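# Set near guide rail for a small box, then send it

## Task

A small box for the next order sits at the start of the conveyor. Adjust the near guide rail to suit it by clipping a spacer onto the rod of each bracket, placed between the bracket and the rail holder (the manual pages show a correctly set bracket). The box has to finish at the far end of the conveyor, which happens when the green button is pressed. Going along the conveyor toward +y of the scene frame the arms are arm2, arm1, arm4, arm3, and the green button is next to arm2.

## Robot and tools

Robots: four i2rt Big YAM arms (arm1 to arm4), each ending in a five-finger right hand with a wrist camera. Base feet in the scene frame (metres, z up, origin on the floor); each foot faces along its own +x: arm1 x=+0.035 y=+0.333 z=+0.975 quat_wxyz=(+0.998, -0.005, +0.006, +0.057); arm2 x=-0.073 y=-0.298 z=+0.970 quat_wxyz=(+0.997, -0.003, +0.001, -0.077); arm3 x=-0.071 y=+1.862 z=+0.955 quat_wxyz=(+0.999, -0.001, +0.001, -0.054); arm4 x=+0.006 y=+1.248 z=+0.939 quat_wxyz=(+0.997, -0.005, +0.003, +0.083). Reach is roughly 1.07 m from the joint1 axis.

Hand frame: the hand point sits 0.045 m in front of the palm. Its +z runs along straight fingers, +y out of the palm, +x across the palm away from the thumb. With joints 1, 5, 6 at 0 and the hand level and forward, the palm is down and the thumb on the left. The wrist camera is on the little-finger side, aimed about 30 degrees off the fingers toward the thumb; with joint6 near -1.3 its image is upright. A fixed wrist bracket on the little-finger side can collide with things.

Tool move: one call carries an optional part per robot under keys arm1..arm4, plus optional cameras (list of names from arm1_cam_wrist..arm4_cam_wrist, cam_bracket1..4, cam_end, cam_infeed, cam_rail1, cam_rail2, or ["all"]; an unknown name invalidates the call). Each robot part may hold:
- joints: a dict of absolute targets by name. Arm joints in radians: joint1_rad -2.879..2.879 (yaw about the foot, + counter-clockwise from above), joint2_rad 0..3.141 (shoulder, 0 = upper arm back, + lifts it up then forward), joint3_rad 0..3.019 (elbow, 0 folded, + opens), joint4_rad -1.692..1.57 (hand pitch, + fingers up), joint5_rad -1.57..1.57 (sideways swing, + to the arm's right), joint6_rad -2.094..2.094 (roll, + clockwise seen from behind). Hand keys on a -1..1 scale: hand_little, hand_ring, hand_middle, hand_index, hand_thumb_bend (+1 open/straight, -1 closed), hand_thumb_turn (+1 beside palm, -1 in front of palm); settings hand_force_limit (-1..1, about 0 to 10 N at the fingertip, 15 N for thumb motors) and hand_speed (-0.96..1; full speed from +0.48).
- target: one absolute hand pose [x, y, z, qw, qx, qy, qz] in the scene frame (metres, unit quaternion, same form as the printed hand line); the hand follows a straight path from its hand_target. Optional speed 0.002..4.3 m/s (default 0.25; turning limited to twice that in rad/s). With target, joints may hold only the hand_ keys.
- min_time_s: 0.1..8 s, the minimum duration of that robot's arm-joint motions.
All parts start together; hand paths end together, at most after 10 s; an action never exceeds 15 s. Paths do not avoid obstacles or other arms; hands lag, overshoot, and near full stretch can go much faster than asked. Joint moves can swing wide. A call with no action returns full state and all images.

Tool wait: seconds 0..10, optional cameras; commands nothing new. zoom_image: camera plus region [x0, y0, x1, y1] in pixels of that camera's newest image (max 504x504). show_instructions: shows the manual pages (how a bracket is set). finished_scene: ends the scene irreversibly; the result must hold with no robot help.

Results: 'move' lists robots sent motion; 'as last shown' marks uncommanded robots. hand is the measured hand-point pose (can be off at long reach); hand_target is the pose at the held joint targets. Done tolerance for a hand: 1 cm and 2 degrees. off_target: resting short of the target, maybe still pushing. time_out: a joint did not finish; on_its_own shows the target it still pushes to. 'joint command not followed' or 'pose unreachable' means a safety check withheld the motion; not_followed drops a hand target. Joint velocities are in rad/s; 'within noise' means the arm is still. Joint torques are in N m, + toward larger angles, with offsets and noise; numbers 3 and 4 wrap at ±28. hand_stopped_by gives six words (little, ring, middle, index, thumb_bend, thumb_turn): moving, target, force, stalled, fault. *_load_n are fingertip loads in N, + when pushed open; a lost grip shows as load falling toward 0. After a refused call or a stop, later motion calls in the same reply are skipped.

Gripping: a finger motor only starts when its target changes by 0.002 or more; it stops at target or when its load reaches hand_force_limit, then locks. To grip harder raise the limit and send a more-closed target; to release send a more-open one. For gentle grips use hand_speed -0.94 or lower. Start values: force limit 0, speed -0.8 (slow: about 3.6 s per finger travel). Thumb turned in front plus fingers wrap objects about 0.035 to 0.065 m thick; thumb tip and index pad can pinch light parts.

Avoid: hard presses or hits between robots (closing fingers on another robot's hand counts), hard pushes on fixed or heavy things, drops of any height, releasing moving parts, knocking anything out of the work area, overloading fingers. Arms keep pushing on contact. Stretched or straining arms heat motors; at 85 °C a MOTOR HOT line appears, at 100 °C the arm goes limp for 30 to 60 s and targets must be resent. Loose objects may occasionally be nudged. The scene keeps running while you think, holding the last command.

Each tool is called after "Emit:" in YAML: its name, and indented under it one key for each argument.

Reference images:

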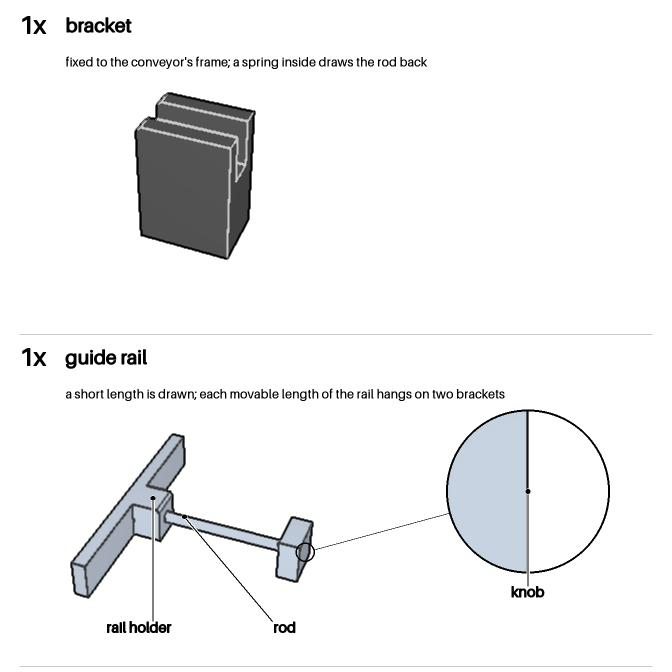

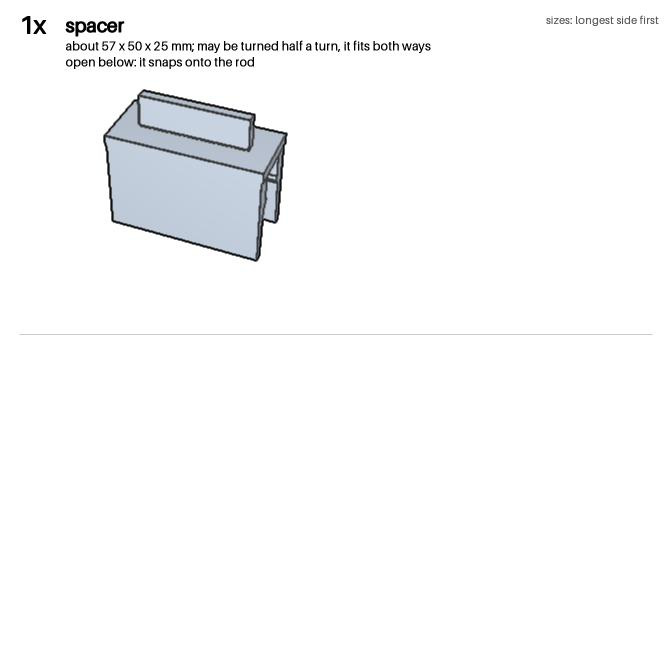

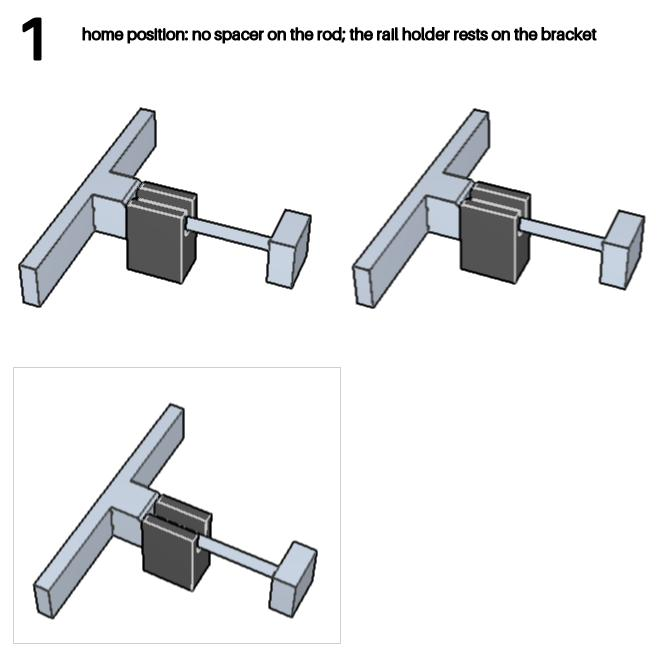

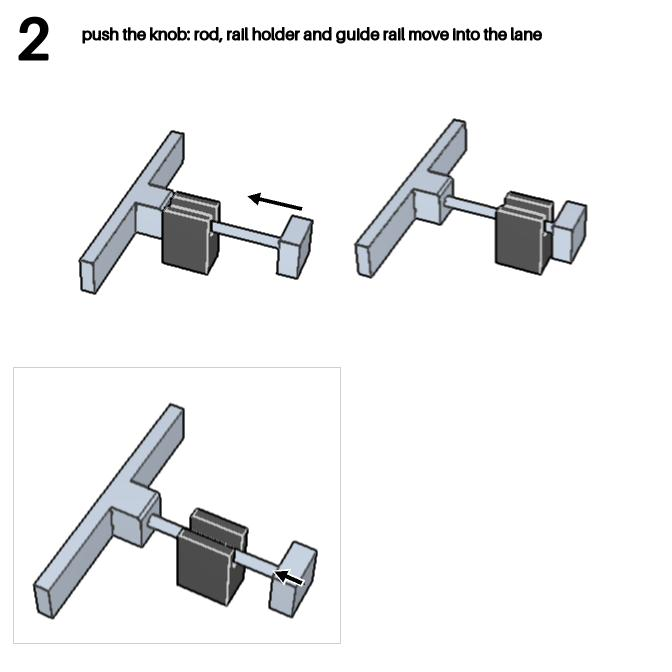

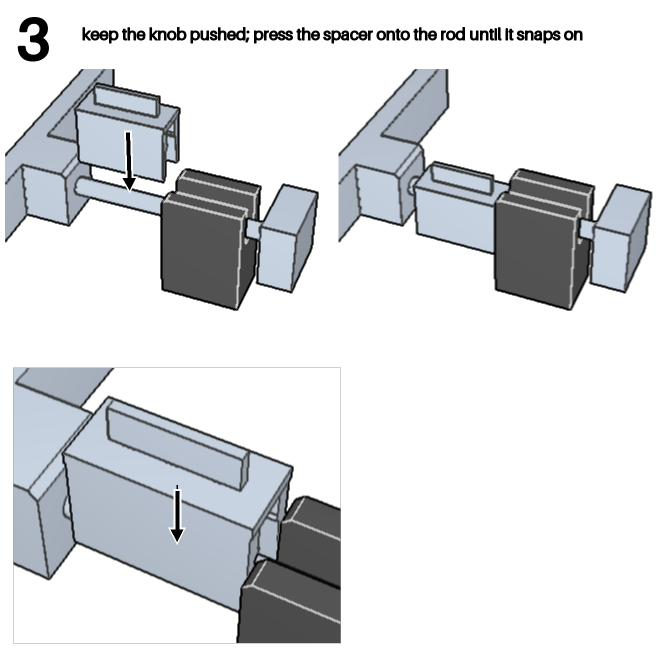

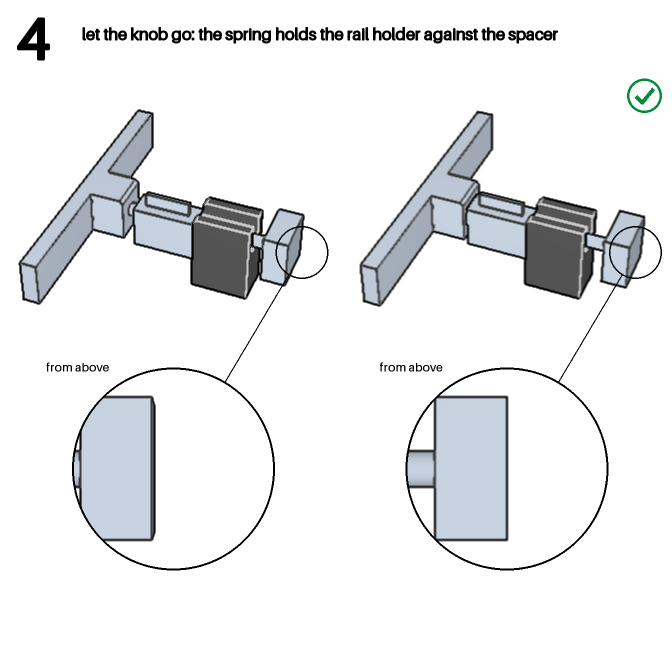

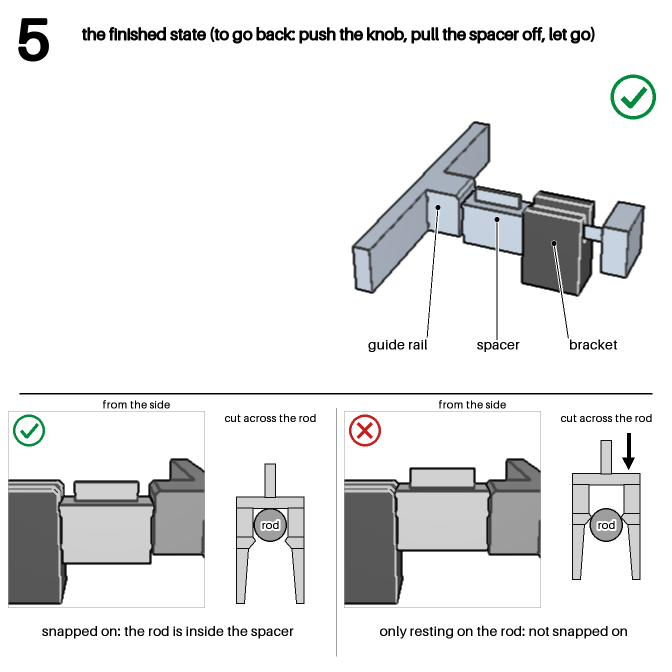

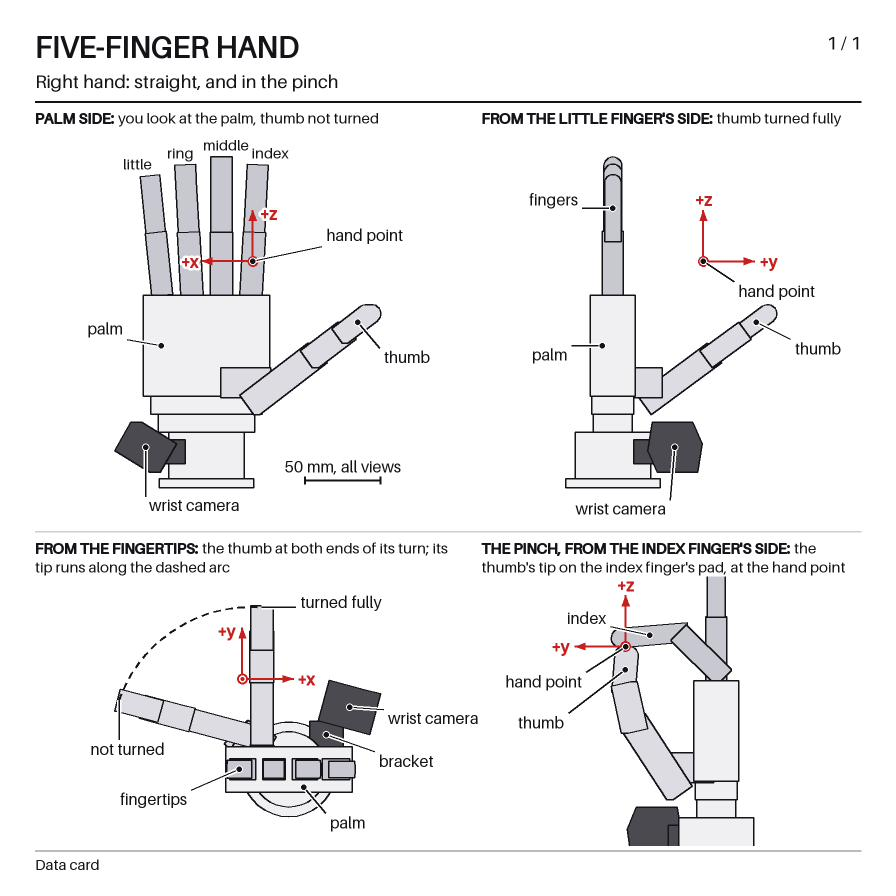

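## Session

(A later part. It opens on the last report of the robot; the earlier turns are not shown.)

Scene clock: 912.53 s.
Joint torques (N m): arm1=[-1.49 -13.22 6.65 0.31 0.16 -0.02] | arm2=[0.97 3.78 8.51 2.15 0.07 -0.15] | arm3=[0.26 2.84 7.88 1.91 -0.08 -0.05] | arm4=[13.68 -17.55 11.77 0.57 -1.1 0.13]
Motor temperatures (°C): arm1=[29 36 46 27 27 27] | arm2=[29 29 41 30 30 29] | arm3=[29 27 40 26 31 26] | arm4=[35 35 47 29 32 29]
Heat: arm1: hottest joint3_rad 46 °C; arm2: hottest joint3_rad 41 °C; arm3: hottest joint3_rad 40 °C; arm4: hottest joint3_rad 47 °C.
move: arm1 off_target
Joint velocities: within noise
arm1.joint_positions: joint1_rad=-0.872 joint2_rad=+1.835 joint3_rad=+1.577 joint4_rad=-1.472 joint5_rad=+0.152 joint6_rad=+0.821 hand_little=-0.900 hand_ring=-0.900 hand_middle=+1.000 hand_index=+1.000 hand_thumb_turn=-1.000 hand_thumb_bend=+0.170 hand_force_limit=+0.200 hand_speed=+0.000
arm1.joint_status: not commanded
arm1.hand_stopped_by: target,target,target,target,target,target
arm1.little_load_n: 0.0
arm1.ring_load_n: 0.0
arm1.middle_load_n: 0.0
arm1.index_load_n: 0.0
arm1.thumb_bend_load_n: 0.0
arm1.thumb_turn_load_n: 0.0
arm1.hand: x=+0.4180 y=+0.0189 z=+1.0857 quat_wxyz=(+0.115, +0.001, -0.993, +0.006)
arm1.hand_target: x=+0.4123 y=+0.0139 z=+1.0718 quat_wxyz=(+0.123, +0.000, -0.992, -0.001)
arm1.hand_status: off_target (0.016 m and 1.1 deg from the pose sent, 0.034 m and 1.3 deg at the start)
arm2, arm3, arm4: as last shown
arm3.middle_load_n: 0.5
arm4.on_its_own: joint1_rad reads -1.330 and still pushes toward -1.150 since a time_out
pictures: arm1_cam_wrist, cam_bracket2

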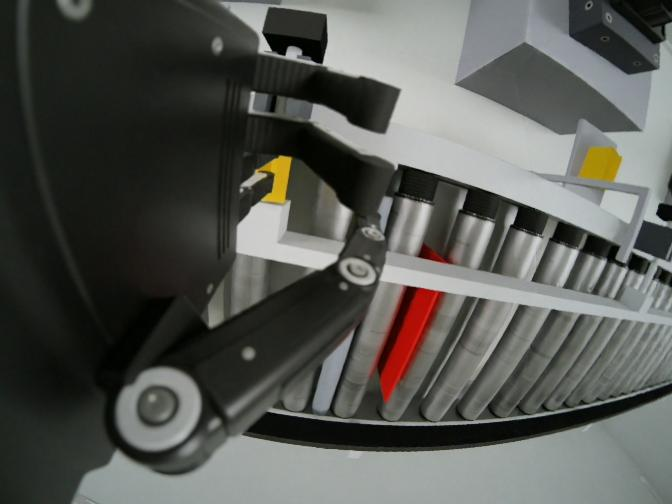

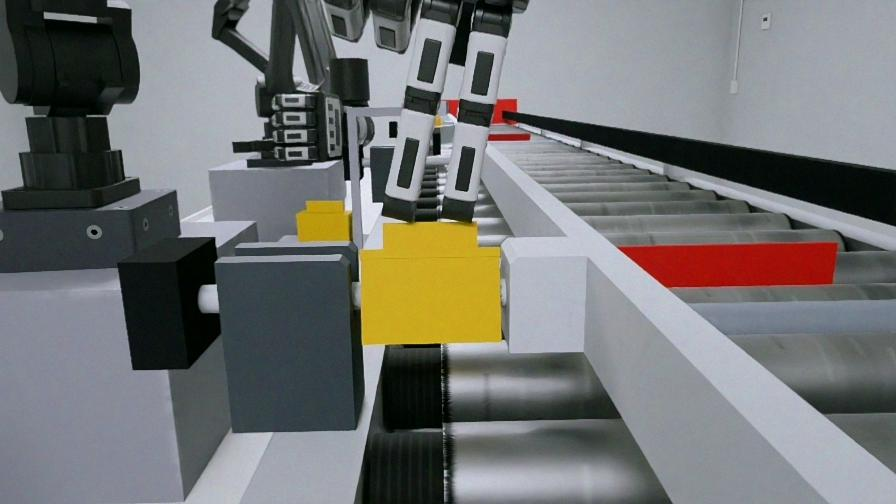

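Emit:
move:
  arm1: {"target": [0.413, 0.0095, 1.055, 0.1225, 0, -0.9925, 0], "speed": 0.06}
  cameras: ["cam_bracket2", "arm1_cam_wrist"]

Emit:
zoom_image:
  camera: "cam_bracket2"
  region: [340, 140, 520, 320]

Emit:
zoom_image:
  camera: "arm1_cam_wrist"
  region: [245, 140, 315, 210]

Scene clock: 930.67 s.
Joint torques (N m): arm1=[-1.96 -13.16 6.46 0.34 0.17 0.02] | arm2=[0.97 3.84 8.51 2.15 0.07 -0.15] | arm3=[0.21 2.84 7.87 1.91 -0.07 -0.05] | arm4=[13.63 -17.55 11.78 0.55 -1.1 0.12]
Motor temperatures (°C): arm1=[29 37 45 27 27 27] | arm2=[29 29 41 30 30 29] | arm3=[29 27 40 26 31 26] | arm4=[35 35 47 29 32 29]
Heat: arm1: hottest joint3_rad 45 °C; arm2: hottest joint3_rad 41 °C; arm3: hottest joint3_rad 40 °C; arm4: hottest joint3_rad 47 °C.
move: arm1 off_target
Joint velocities: within noise
arm1.joint_positions: joint1_rad=-0.875 joint2_rad=+1.845 joint3_rad=+1.564 joint4_rad=-1.438 joint5_rad=+0.154 joint6_rad=+0.817 hand_little=-0.900 hand_ring=-0.900 hand_middle=+1.000 hand_index=+1.000 hand_thumb_turn=-1.000 hand_thumb_bend=+0.170 hand_force_limit=+0.200 hand_speed=+0.000
arm1.joint_status: not commanded
arm1.hand_stopped_by: target,target,target,target,target,target
arm1.little_load_n: 0.0
arm1.ring_load_n: 0.0
arm1.middle_load_n: 0.0
arm1.index_load_n: 0.0
arm1.thumb_bend_load_n: 0.0
arm1.thumb_turn_load_n: 0.0
arm1.hand: x=+0.4192 y=+0.0149 z=+1.0751 quat_wxyz=(+0.112, +0.001, -0.994, +0.010)
arm1.hand_target: x=+0.4118 y=+0.0109 z=+1.0563 quat_wxyz=(+0.124, +0.000, -0.992, -0.001)
arm1.hand_status: off_target (0.022 m and 1.7 deg from the pose sent, 0.033 m and 1.1 deg at the start)
arm2, arm3, arm4: as last shown
arm3.little_load_n: -0.5
arm3.middle_load_n: 0.0
arm4.thumb_turn_load_n: 0.5
arm4.on_its_own: joint1_rad reads -1.330 and still pushes toward -1.150 since a time_out
pictures: arm1_cam_wrist, cam_bracket2

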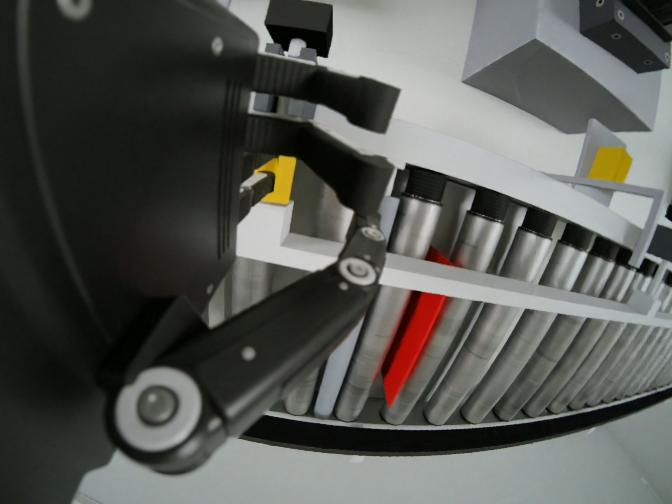

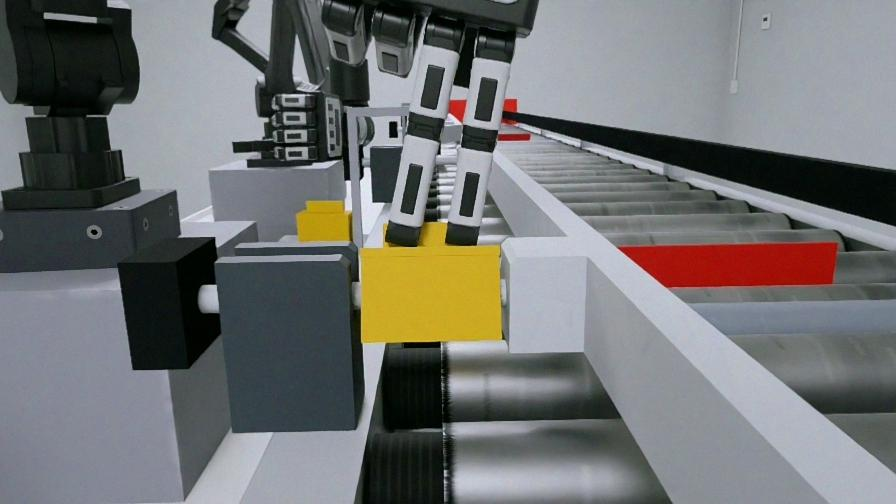

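Scaled by 2.800.

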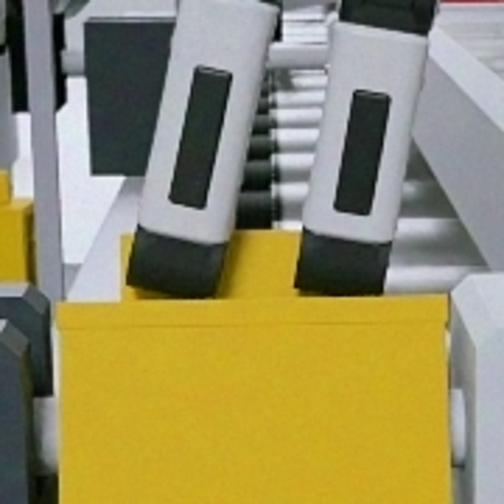

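Scaled by 7.200 from the camera's image (finer frame: 960x720).

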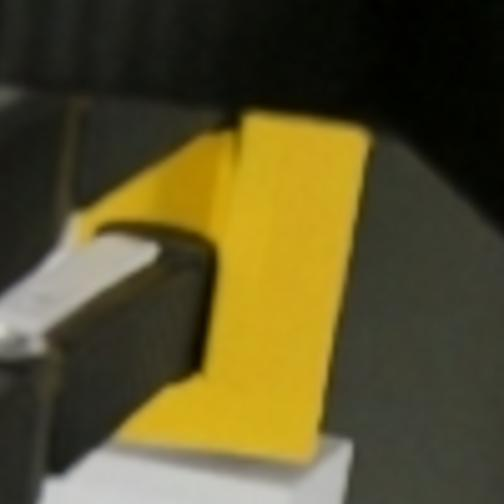

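Emit:
move:
  arm1: {"target": [0.414, 0.038, 1.12, 0.1225, 0, -0.9925, 0], "speed": 0.1}

Emit:
move:
  arm1: {"target": [0.412, 0.0195, 1.070, 0.1225, 0, -0.9925, 0], "speed": 0.06}
  cameras: ["cam_bracket2", "arm1_cam_wrist"]

Emit:
zoom_image:
  camera: "cam_bracket2"
  region: [340, 140, 520, 320]

Emit:
zoom_image:
  camera: "arm1_cam_wrist"
  region: [245, 140, 315, 210]

Scene clock: 940.97 s.
Joint torques (N m): arm1=[0.97 -14.33 9.69 -0.83 -0.02 0.2] | arm2=[0.97 3.78 8.51 2.17 0.07 -0.15] | arm3=[0.21 2.84 7.88 1.91 -0.08 -0.05] | arm4=[13.74 -17.61 11.77 0.54 -1.1 0.13]
Motor temperatures (°C): arm1=[29 37 45 27 27 27] | arm2=[29 29 41 30 30 29] | arm3=[29 27 40 26 31 26] | arm4=[35 35 47 29 32 29]
Heat: arm1: hottest joint3_rad 45 °C; arm2: hottest joint3_rad 41 °C; arm3: hottest joint3_rad 40 °C; arm4: hottest joint3_rad 47 °C.
move: arm1 off_target
Joint velocities: within noise
arm1.joint_positions: joint1_rad=-0.866 joint2_rad=+1.794 joint3_rad=+1.562 joint4_rad=-1.547 joint5_rad=+0.151 joint6_rad=+0.833 hand_little=-0.900 hand_ring=-0.900 hand_middle=+1.000 hand_index=+1.000 hand_thumb_turn=-1.000 hand_thumb_bend=+0.170 hand_force_limit=+0.200 hand_speed=+0.000
arm1.joint_status: not commanded
arm1.hand_stopped_by: target,target,target,target,target,target
arm1.little_load_n: 0.0
arm1.ring_load_n: 0.0
arm1.middle_load_n: 0.0
arm1.index_load_n: 0.0
arm1.thumb_bend_load_n: 0.0
arm1.thumb_turn_load_n: 0.0
arm1.hand: x=+0.4027 y=+0.0386 z=+1.1051 quat_wxyz=(+0.133, -0.001, -0.991, -0.010)
arm1.hand_target: x=+0.4142 y=+0.0370 z=+1.1193 quat_wxyz=(+0.121, -0.001, -0.993, +0.001)
arm1.hand_status: off_target (0.019 m and 1.6 deg from the pose sent, 0.051 m and 1.7 deg at the start)
arm2, arm3, arm4: as last shown
arm3.little_load_n: 0.0
arm4.thumb_turn_load_n: 0.0
arm4.on_its_own: joint1_rad reads -1.330 and still pushes toward -1.150 since a time_out
pictures: none

Scene clock: 942.40 s.
Joint torques (N m): arm1=[-1.38 -13.39 6.74 0.38 0.19 -0.01] | arm2=[0.91 3.84 8.5 2.17 0.07 -0.15] | arm3=[0.21 2.9 7.88 1.91 -0.08 -0.05] | arm4=[13.74 -17.44 11.77 0.54 -1.11 0.14]
Motor temperatures (°C): arm1=[29 37 45 27 27 27] | arm2=[29 29 41 30 30 29] | arm3=[29 27 40 26 31 26] | arm4=[35 35 47 29 32 29]
Heat: arm1: hottest joint3_rad 45 °C; arm2: hottest joint3_rad 41 °C; arm3: hottest joint3_rad 40 °C; arm4: hottest joint3_rad 47 °C.
move: arm1 off_target
Joint velocities: within noise
arm1.joint_positions: joint1_rad=-0.866 joint2_rad=+1.825 joint3_rad=+1.554 joint4_rad=-1.459 joint5_rad=+0.151 joint6_rad=+0.829 hand_little=-0.900 hand_ring=-0.900 hand_middle=+1.000 hand_index=+1.000 hand_thumb_turn=-1.000 hand_thumb_bend=+0.170 hand_force_limit=+0.200 hand_speed=+0.000
arm1.joint_status: not commanded
arm1.hand_stopped_by: target,target,target,target,target,target
arm1.little_load_n: 0.0
arm1.ring_load_n: 0.5
arm1.middle_load_n: 0.0
arm1.index_load_n: 0.0
arm1.thumb_bend_load_n: 0.0
arm1.thumb_turn_load_n: 0.0
arm1.hand: x=+0.4170 y=+0.0246 z=+1.0828 quat_wxyz=(+0.115, +0.000, -0.993, +0.007)
arm1.hand_target: x=+0.4120 y=+0.0198 z=+1.0705 quat_wxyz=(+0.122, +0.000, -0.993, +0.001)
arm1.hand_status: off_target (0.015 m and 1.2 deg from the pose sent, 0.041 m and 1.6 deg at the start)
arm2, arm3, arm4: as last shown
arm4.thumb_turn_load_n: 0.5
arm4.on_its_own: joint1_rad reads -1.330 and still pushes toward -1.150 since a time_out
pictures: arm1_cam_wrist, cam_bracket2

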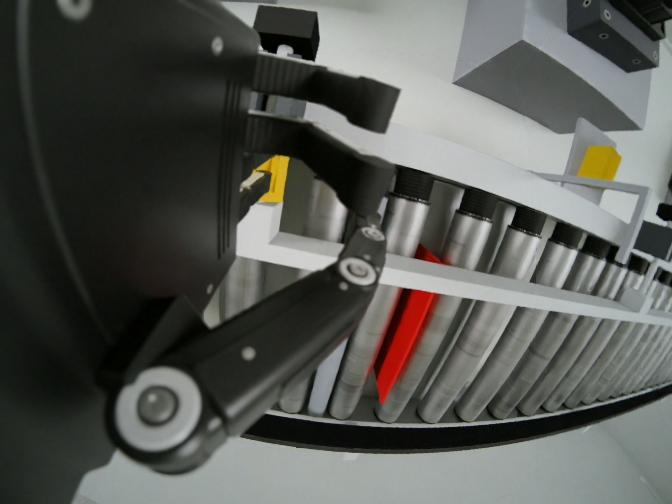

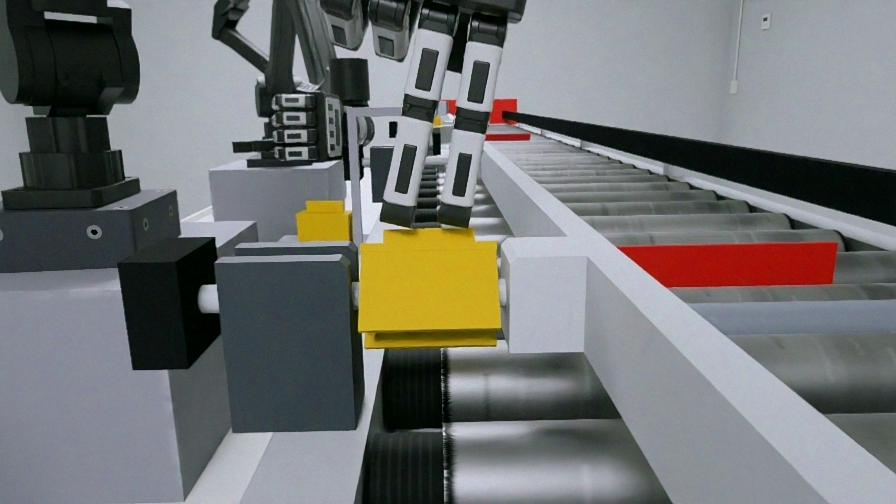

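Scaled by 2.800.

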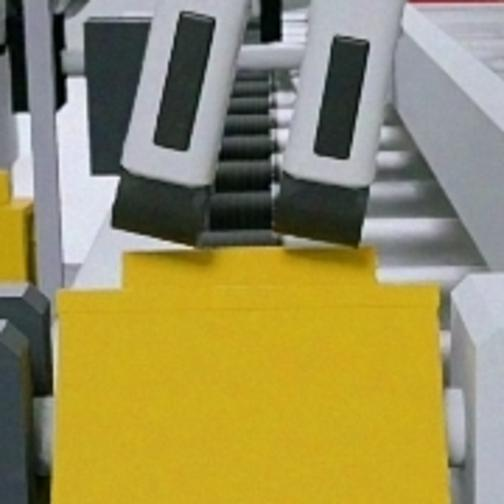

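Scaled by 7.200 from the camera's image (finer frame: 960x720).

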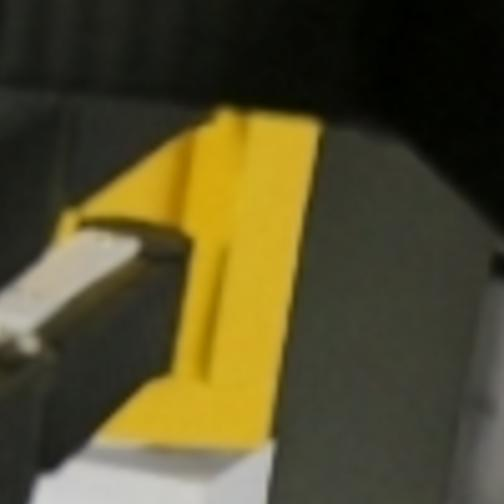

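Emit:
move:
  arm1: {"target": [0.418, 0.0205, 1.135, 0.1225, 0, -0.9925, 0], "speed": 0.1}
  cameras: ["cam_bracket2", "arm1_cam_wrist"]

Emit:
zoom_image:
  camera: "cam_bracket2"
  region: [340, 200, 520, 380]

Scene clock: 949.37 s.
Joint torques (N m): arm1=[-1.14 -15.09 10.09 -0.92 0.15 0.1] | arm2=[0.97 3.84 8.49 2.17 0.07 -0.15] | arm3=[0.26 2.84 7.88 1.91 -0.08 -0.05] | arm4=[13.68 -17.61 11.78 0.55 -1.11 0.12]
Motor temperatures (°C): arm1=[29 37 44 27 27 27] | arm2=[29 29 41 30 30 29] | arm3=[29 27 40 26 31 26] | arm4=[35 35 47 29 32 29]
Heat: arm1: hottest joint3_rad 44 °C; arm2: hottest joint3_rad 41 °C; arm3: hottest joint3_rad 40 °C; arm4: hottest joint3_rad 47 °C.
move: arm1 off_target
Joint velocities: within noise
arm1.joint_positions: joint1_rad=-0.866 joint2_rad=+1.825 joint3_rad=+1.643 joint4_rad=-1.601 joint5_rad=+0.151 joint6_rad=+0.829 hand_little=-0.900 hand_ring=-0.900 hand_middle=+1.000 hand_index=+1.000 hand_thumb_turn=-1.000 hand_thumb_bend=+0.170 hand_force_limit=+0.200 hand_speed=+0.000
arm1.joint_status: not commanded
arm1.hand_stopped_by: target,target,target,target,target,target
arm1.little_load_n: 0.0
arm1.ring_load_n: 0.0
arm1.middle_load_n: 0.0
arm1.index_load_n: 0.0
arm1.thumb_bend_load_n: 0.0
arm1.thumb_turn_load_n: 0.0
arm1.hand: x=+0.4128 y=+0.0293 z=+1.1195 quat_wxyz=(+0.134, +0.002, -0.991, -0.011)
arm1.hand_target: x=+0.4181 y=+0.0205 z=+1.1347 quat_wxyz=(+0.123, +0.000, -0.992, +0.000)
arm1.hand_status: off_target (0.019 m and 1.8 deg from the pose sent, 0.052 m and 1.2 deg at the start)
arm2, arm3, arm4: as last shown
arm2.middle_load_n: -0.5
arm4.middle_load_n: 0.5
arm4.on_its_own: joint1_rad reads -1.330 and still pushes toward -1.150 since a time_out
pictures: arm1_cam_wrist, cam_bracket2

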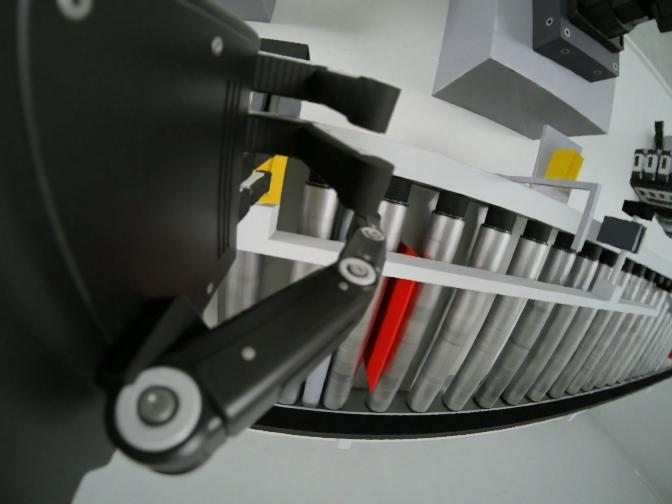

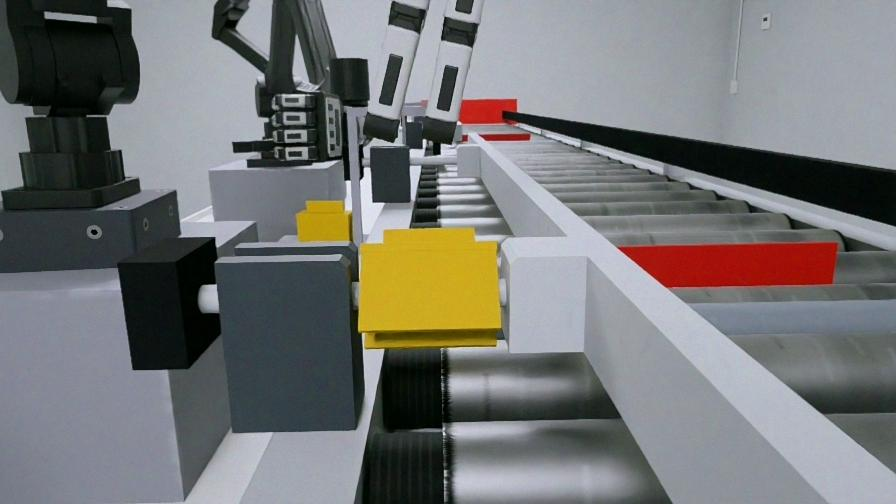

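Scaled by 2.800.

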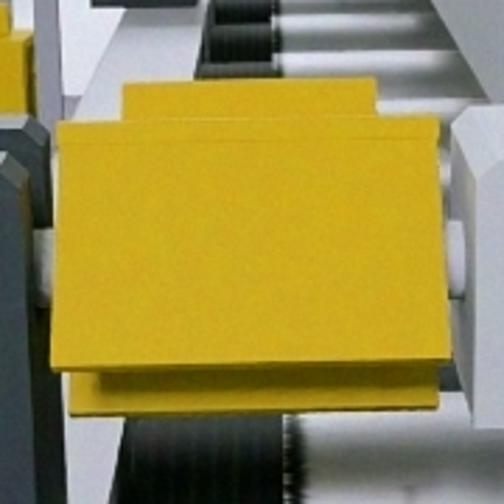

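Emit:
move:
  arm1: {"target": [0.415, 0.056, 1.12, 0.1225, 0, -0.9925, 0], "speed": 0.15}

Emit:
move:
  arm1: {"target": [0.413, 0.054, 1.060, 0.1225, 0, -0.9925, 0], "speed": 0.1}
  cameras: ["cam_bracket2", "arm1_cam_wrist"]

Emit:
zoom_image:
  camera: "arm1_cam_wrist"
  region: [225, 130, 345, 250]

Scene clock: 958.07 s.
Joint torques (N m): arm1=[0.38 -14.92 6.75 0.29 -0.01 0.24] | arm2=[0.97 3.78 8.5 2.17 0.07 -0.15] | arm3=[0.26 2.84 7.88 1.91 -0.08 -0.05] | arm4=[13.74 -17.61 11.77 0.57 -1.1 0.13]
Motor temperatures (°C): arm1=[29 38 44 27 27 27] | arm2=[29 29 41 30 30 29] | arm3=[29 27 40 26 31 26] | arm4=[35 35 47 29 32 29]
Heat: arm1: hottest joint3_rad 44 °C; arm2: hottest joint3_rad 41 °C; arm3: hottest joint3_rad 40 °C; arm4: hottest joint3_rad 47 °C.
move: arm1 done
Joint velocities: within noise
arm1.joint_positions: joint1_rad=-0.834 joint2_rad=+1.772 joint3_rad=+1.568 joint4_rad=-1.568 joint5_rad=+0.148 joint6_rad=+0.860 hand_little=-0.900 hand_ring=-0.900 hand_middle=+1.000 hand_index=+1.000 hand_thumb_turn=-1.000 hand_thumb_bend=+0.170 hand_force_limit=+0.200 hand_speed=+0.000
arm1.joint_status: not commanded
arm1.hand_stopped_by: target,target,target,target,target,target
arm1.little_load_n: 0.0
arm1.ring_load_n: 0.0
arm1.middle_load_n: 0.0
arm1.index_load_n: 0.0
arm1.thumb_bend_load_n: 0.0
arm1.thumb_turn_load_n: 0.0
arm1.hand: x=+0.4113 y=+0.0528 z=+1.1175 quat_wxyz=(+0.130, +0.002, -0.992, -0.005)
arm1.hand_target: x=+0.4150 y=+0.0562 z=+1.1202 quat_wxyz=(+0.123, +0.001, -0.992, +0.001)
arm1.hand_status: done (0.005 m and 1.1 deg from the pose sent, 0.027 m and 1.8 deg at the start)
arm2, arm3, arm4: as last shown
arm2.middle_load_n: 0.0
arm4.middle_load_n: 0.0
arm4.thumb_turn_load_n: 0.0
arm4.on_its_own: joint1_rad reads -1.330 and still pushes toward -1.150 since a time_out
pictures: none

Scene clock: 959.20 s.
Joint torques (N m): arm1=[-1.2 -12.51 6.5 0.29 -0.03 0.19] | arm2=[0.97 3.78 8.5 2.15 0.07 -0.15] | arm3=[0.26 2.9 7.88 1.91 -0.08 -0.05] | arm4=[13.68 -17.61 11.77 0.59 -1.11 0.13]
Motor temperatures (°C): arm1=[29 38 44 27 27 27] | arm2=[29 29 41 30 30 29] | arm3=[29 27 40 26 31 26] | arm4=[35 35 47 29 32 29]
Heat: arm1: hottest joint3_rad 44 °C; arm2: hottest joint3_rad 41 °C; arm3: hottest joint3_rad 40 °C; arm4: hottest joint3_rad 47 °C.
move: arm1 off_target
Joint velocities: within noise
arm1.joint_positions: joint1_rad=-0.834 joint2_rad=+1.775 joint3_rad=+1.458 joint4_rad=-1.421 joint5_rad=+0.148 joint6_rad=+0.860 hand_little=-0.900 hand_ring=-0.900 hand_middle=+1.000 hand_index=+1.000 hand_thumb_turn=-1.000 hand_thumb_bend=+0.170 hand_force_limit=+0.200 hand_speed=+0.000
arm1.joint_status: not commanded
arm1.hand_stopped_by: target,target,target,target,target,target
arm1.little_load_n: 0.0
arm1.ring_load_n: 0.0
arm1.middle_load_n: 0.0
arm1.index_load_n: 0.0
arm1.thumb_bend_load_n: 0.0
arm1.thumb_turn_load_n: 0.0
arm1.hand: x=+0.4100 y=+0.0530 z=+1.0730 quat_wxyz=(+0.117, +0.001, -0.993, +0.006)
arm1.hand_target: x=+0.4118 y=+0.0550 z=+1.0604 quat_wxyz=(+0.123, +0.000, -0.992, +0.000)
arm1.hand_status: off_target (0.013 m and 0.9 deg from the pose sent, 0.058 m and 1.1 deg at the start)
arm2, arm3, arm4: as last shown
arm2.ring_load_n: -0.5
arm2.index_load_n: -0.5
arm4.thumb_turn_load_n: 0.5
arm4.on_its_own: joint1_rad reads -1.330 and still pushes toward -1.150 since a time_out
pictures: arm1_cam_wrist, cam_bracket2

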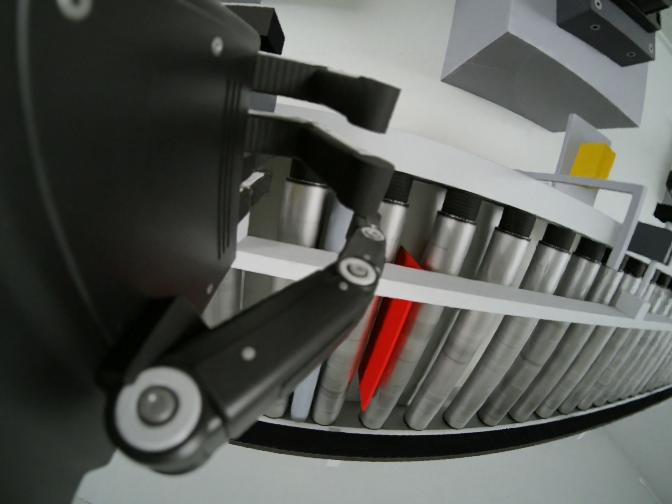

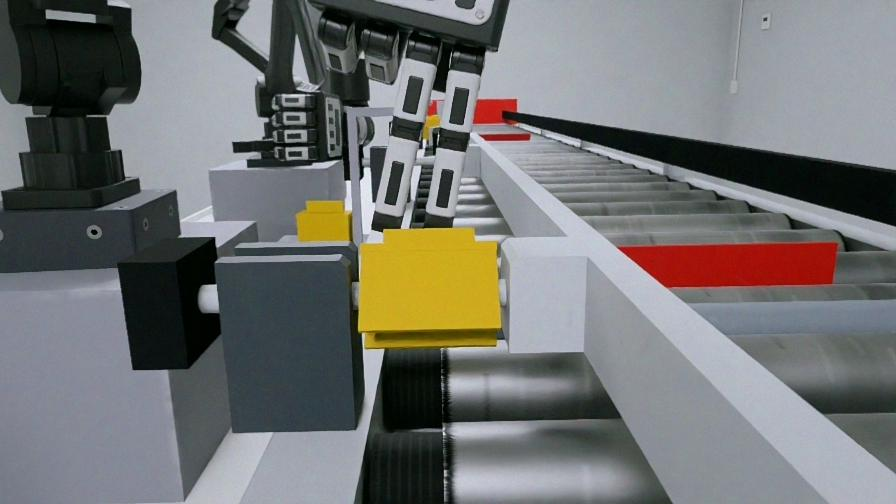

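Scaled by 4.200 from the camera's image (finer frame: 960x720).

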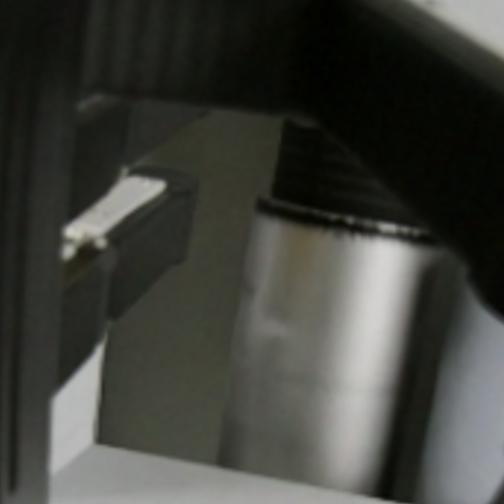

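Emit:
move:
  arm1: {"target": [0.413, 0.030, 1.060, 0.1225, 0, -0.9925, 0], "speed": 0.05}
  cameras: ["cam_bracket2", "arm1_cam_wrist"]

Emit:
zoom_image:
  camera: "cam_bracket2"
  region: [340, 180, 520, 360]

Scene clock: 963.97 s.
Joint torques (N m): arm1=[-1.67 -12.75 10 -0.27 0.14 -0.03] | arm2=[0.97 3.78 8.5 2.15 0.07 -0.14] | arm3=[0.21 2.84 7.88 1.91 -0.07 -0.05] | arm4=[13.68 -17.67 11.78 0.55 -1.1 0.13]
Motor temperatures (°C): arm1=[29 38 44 27 27 27] | arm2=[29 29 41 30 30 29] | arm3=[29 27 40 26 31 26] | arm4=[35 35 47 29 32 29]
Heat: arm1: hottest joint3_rad 44 °C; arm2: hottest joint3_rad 41 °C; arm3: hottest joint3_rad 40 °C; arm4: hottest joint3_rad 47 °C.
move: arm1 off_target
Joint velocities: within noise
arm1.joint_positions: joint1_rad=-0.854 joint2_rad=+1.818 joint3_rad=+1.465 joint4_rad=-1.421 joint5_rad=+0.148 joint6_rad=+0.844 hand_little=-0.900 hand_ring=-0.900 hand_middle=+1.000 hand_index=+1.000 hand_thumb_turn=-1.000 hand_thumb_bend=+0.170 hand_force_limit=+0.200 hand_speed=+0.000
arm1.joint_status: not commanded
arm1.hand_stopped_by: target,target,target,target,target,target
arm1.little_load_n: 0.0
arm1.ring_load_n: 0.0
arm1.middle_load_n: 0.0
arm1.index_load_n: 0.0
arm1.thumb_bend_load_n: 0.0
arm1.thumb_turn_load_n: 0.0
arm1.hand: x=+0.4042 y=+0.0450 z=+1.0565 quat_wxyz=(+0.130, +0.000, -0.991, -0.008)
arm1.hand_target: x=+0.4125 y=+0.0300 z=+1.0597 quat_wxyz=(+0.122, +0.000, -0.993, +0.000)
arm1.hand_status: off_target (0.018 m and 1.3 deg from the pose sent, 0.027 m and 0.9 deg at the start)
arm2.joint_positions: joint1_rad=+0.146 joint2_rad=+0.560 joint3_rad=+1.336 joint4_rad=-1.211 joint5_rad=+0.058 joint6_rad=-1.149 hand_little=+1.000 hand_ring=+1.000 hand_middle=+1.000 hand_index=+1.000 hand_thumb_turn=+1.000 hand_thumb_bend=+1.000 hand_force_limit=+0.000 hand_speed=-0.800
arm2.joint_status: not commanded
arm2.hand_stopped_by: target,target,target,target,target,target
arm2.little_load_n: 0.0
arm2.ring_load_n: 0.0
arm2.middle_load_n: 0.0
arm2.index_load_n: 0.0
arm2.thumb_bend_load_n: 0.0
arm2.thumb_turn_load_n: 0.0
arm2.hand: x=+0.1562 y=-0.3514 z=+1.4671 quat_wxyz=(-0.084, +0.821, -0.194, +0.530)
arm2.hand_target: x=+0.1552 y=-0.3513 z=+1.4789 quat_wxyz=(-0.086, +0.814, -0.192, +0.541)
arm2.hand_status: not commanded
arm3.joint_positions: joint1_rad=-0.183 joint2_rad=+0.625 joint3_rad=+1.366 joint4_rad=-1.295 joint5_rad=-0.032 joint6_rad=-1.281 hand_little=+1.000 hand_ring=+1.000 hand_middle=+1.000 hand_index=+1.000 hand_thumb_turn=+1.000 hand_thumb_bend=+1.000 hand_force_limit=+0.000 hand_speed=-0.800
arm3.joint_status: not commanded
arm3.hand_stopped_by: target,target,target,target,target,target
arm3.little_load_n: 0.0
arm3.ring_load_n: 0.0
arm3.middle_load_n: 0.0
arm3.index_load_n: 0.0
arm3.thumb_bend_load_n: 0.0
arm3.thumb_turn_load_n: 0.0
arm3.hand: x=+0.1496 y=+1.7528 z=+1.4379 quat_wxyz=(-0.013, +0.840, -0.242, +0.485)
arm3.hand_target: x=+0.1488 y=+1.7531 z=+1.4458 quat_wxyz=(-0.013, +0.836, -0.241, +0.494)
arm3.hand_status: not commanded
arm4.joint_positions: joint1_rad=-1.330 joint2_rad=+2.314 joint3_rad=+1.506 joint4_rad=+0.890 joint5_rad=+0.528 joint6_rad=-1.590 hand_little=-0.950 hand_ring=-0.950 hand_middle=-0.950 hand_index=-0.950 hand_thumb_turn=-0.950 hand_thumb_bend=+1.000 hand_force_limit=+0.000 hand_speed=+0.000
arm4.joint_status: not commanded
arm4.hand_stopped_by: target,target,target,target,target,target
arm4.little_load_n: 0.0
arm4.ring_load_n: 0.0
arm4.middle_load_n: 0.0
arm4.index_load_n: 0.0
arm4.thumb_bend_load_n: 0.0
arm4.thumb_turn_load_n: 0.0
arm4.on_its_own: joint1_rad reads -1.330 and still pushes toward -1.150 since a time_out
arm4.hand: x=+0.1867 y=+0.4502 z=+1.0220 quat_wxyz=(+0.546, +0.444, -0.512, +0.493)
arm4.hand_target: x=+0.3376 y=+0.4875 z=+1.0078 quat_wxyz=(+0.487, +0.497, -0.467, +0.545)
arm4.hand_status: not commanded
pictures: arm1_cam_wrist, cam_bracket2

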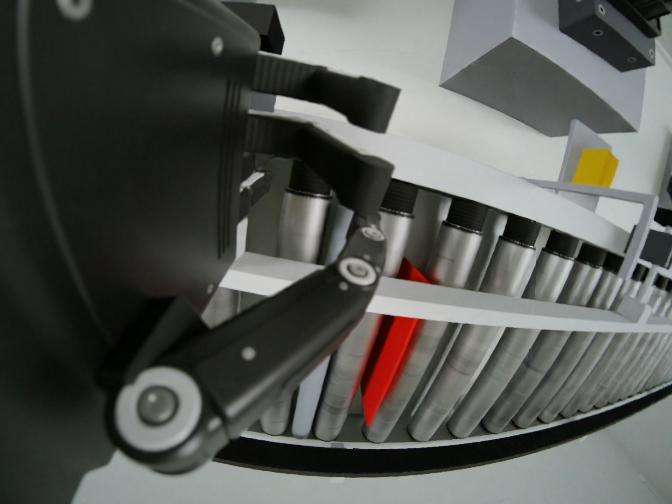

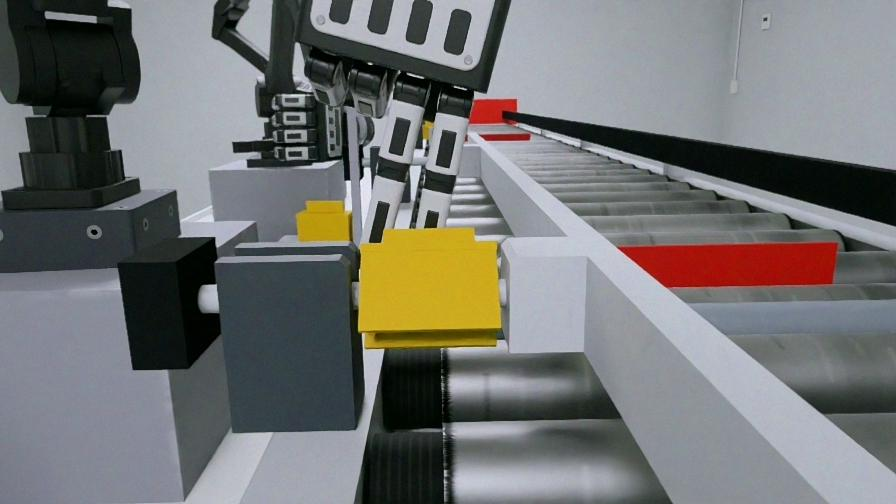

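Scaled by 2.800.

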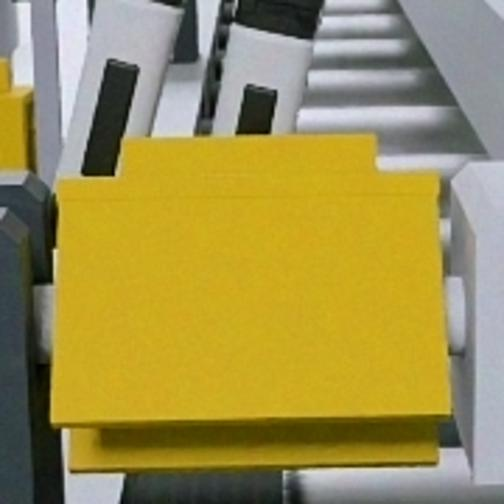

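Emit:
move:
  arm1: {"target": [0.424, 0.040, 1.075, 0.1225, 0, -0.9925, 0], "speed": 0.08}

Emit:
move:
  arm1: {"target": [0.418, 0.022, 1.070, 0.1225, 0, -0.9925, 0], "speed": 0.05}
  cameras: ["cam_bracket2", "arm1_cam_wrist"]

Emit:
zoom_image:
  camera: "cam_bracket2"
  region: [340, 180, 520, 360]

Scene clock: 969.60 s.
Joint torques (N m): arm1=[0.44 -13.39 9.99 -0.99 -0.01 0.23] | arm2=[0.91 3.78 8.5 2.17 0.07 -0.15] | arm3=[0.26 2.9 7.87 1.91 -0.08 -0.05] | arm4=[13.68 -17.61 11.77 0.53 -1.1 0.13]
Motor temperatures (°C): arm1=[29 37 45 27 27 27] | arm2=[29 29 41 30 30 29] | arm3=[29 27 40 26 31 26] | arm4=[35 35 47 29 32 29]
Heat: arm1: hottest joint3_rad 45 °C; arm2: hottest joint3_rad 41 °C; arm3: hottest joint3_rad 40 °C; arm4: hottest joint3_rad 47 °C.
move: arm1 off_target
Joint velocities: within noise
arm1.joint_positions: joint1_rad=-0.847 joint2_rad=+1.818 joint3_rad=+1.496 joint4_rad=-1.449 joint5_rad=+0.148 joint6_rad=+0.850 hand_little=-0.900 hand_ring=-0.900 hand_middle=+1.000 hand_index=+1.000 hand_thumb_turn=-1.000 hand_thumb_bend=+0.170 hand_force_limit=+0.200 hand_speed=+0.000
arm1.joint_status: not commanded
arm1.hand_stopped_by: target,target,target,target,target,target
arm1.little_load_n: 0.0
arm1.ring_load_n: 0.5
arm1.middle_load_n: 0.0
arm1.index_load_n: 0.0
arm1.thumb_bend_load_n: 0.0
arm1.thumb_turn_load_n: 0.0
arm1.hand: x=+0.4100 y=+0.0441 z=+1.0672 quat_wxyz=(+0.129, +0.000, -0.992, -0.006)
arm1.hand_target: x=+0.4243 y=+0.0403 z=+1.0747 quat_wxyz=(+0.122, +0.000, -0.993, +0.000)
arm1.hand_status: off_target (0.017 m and 1.0 deg from the pose sent, 0.028 m and 1.3 deg at the start)
arm2, arm3, arm4: as last shown
arm4.on_its_own: joint1_rad reads -1.330 and still pushes toward -1.150 since a time_out
pictures: none

Scene clock: 970.60 s.
Joint torques (N m): arm1=[-1.55 -12.98 10.22 -0.51 0.22 0.01] | arm2=[0.91 3.84 8.49 2.15 0.07 -0.15] | arm3=[0.26 2.84 7.88 1.91 -0.08 -0.05] | arm4=[13.63 -17.61 11.78 0.57 -1.11 0.13]
Motor temperatures (°C): arm1=[29 37 45 27 27 27] | arm2=[29 29 41 30 30 29] | arm3=[29 27 40 26 31 26] | arm4=[35 35 47 29 32 29]
Heat: arm1: hottest joint3_rad 45 °C; arm2: hottest joint3_rad 41 °C; arm3: hottest joint3_rad 40 °C; arm4: hottest joint3_rad 47 °C.
move: arm1 off_target
Joint velocities: within noise
arm1.joint_positions: joint1_rad=-0.855 joint2_rad=+1.828 joint3_rad=+1.513 joint4_rad=-1.449 joint5_rad=+0.148 joint6_rad=+0.840 hand_little=-0.900 hand_ring=-0.900 hand_middle=+1.000 hand_index=+1.000 hand_thumb_turn=-1.000 hand_thumb_bend=+0.170 hand_force_limit=+0.200 hand_speed=+0.000
arm1.joint_status: not commanded
arm1.hand_stopped_by: target,target,target,target,target,target
arm1.little_load_n: 0.0
arm1.ring_load_n: 0.0
arm1.middle_load_n: 0.0
arm1.index_load_n: 0.0
arm1.thumb_bend_load_n: 0.0
arm1.thumb_turn_load_n: 0.0
arm1.hand: x=+0.4117 y=+0.0374 z=+1.0682 quat_wxyz=(+0.126, +0.001, -0.992, -0.005)
arm1.hand_target: x=+0.4176 y=+0.0221 z=+1.0698 quat_wxyz=(+0.122, -0.001, -0.993, +0.000)
arm1.hand_status: off_target (0.017 m and 0.7 deg from the pose sent, 0.024 m and 1.0 deg at the start)
arm2, arm3, arm4: as last shown
arm4.on_its_own: joint1_rad reads -1.330 and still pushes toward -1.150 since a time_out
pictures: arm1_cam_wrist, cam_bracket2

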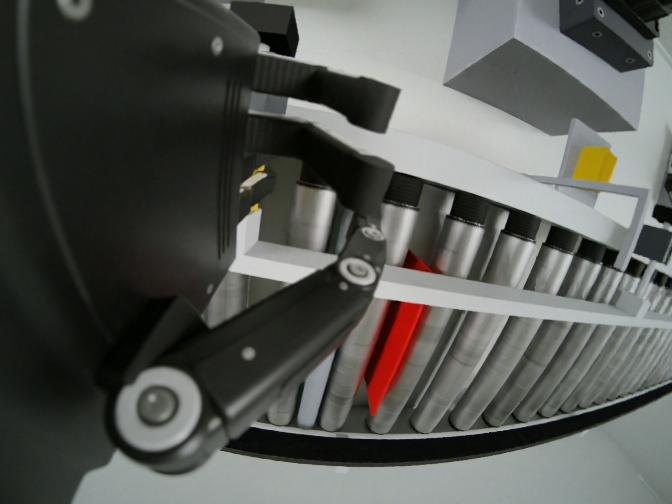

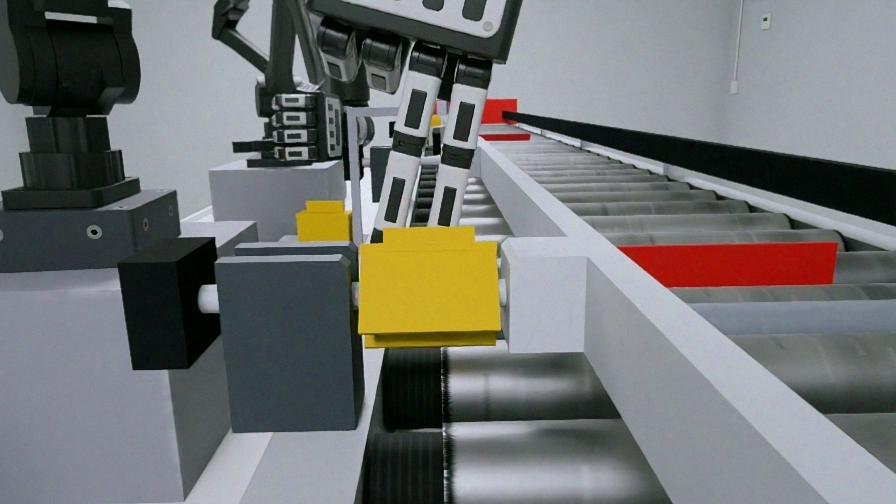

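Scaled by 2.800.

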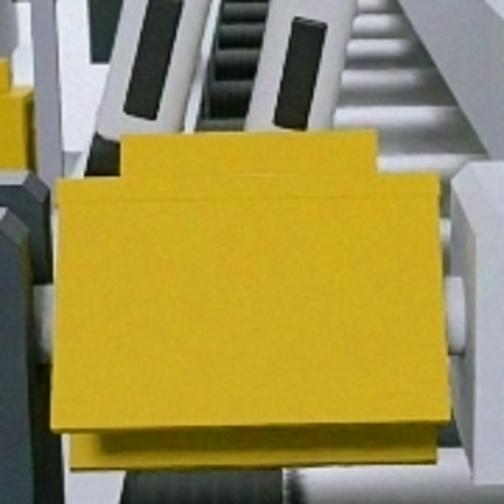

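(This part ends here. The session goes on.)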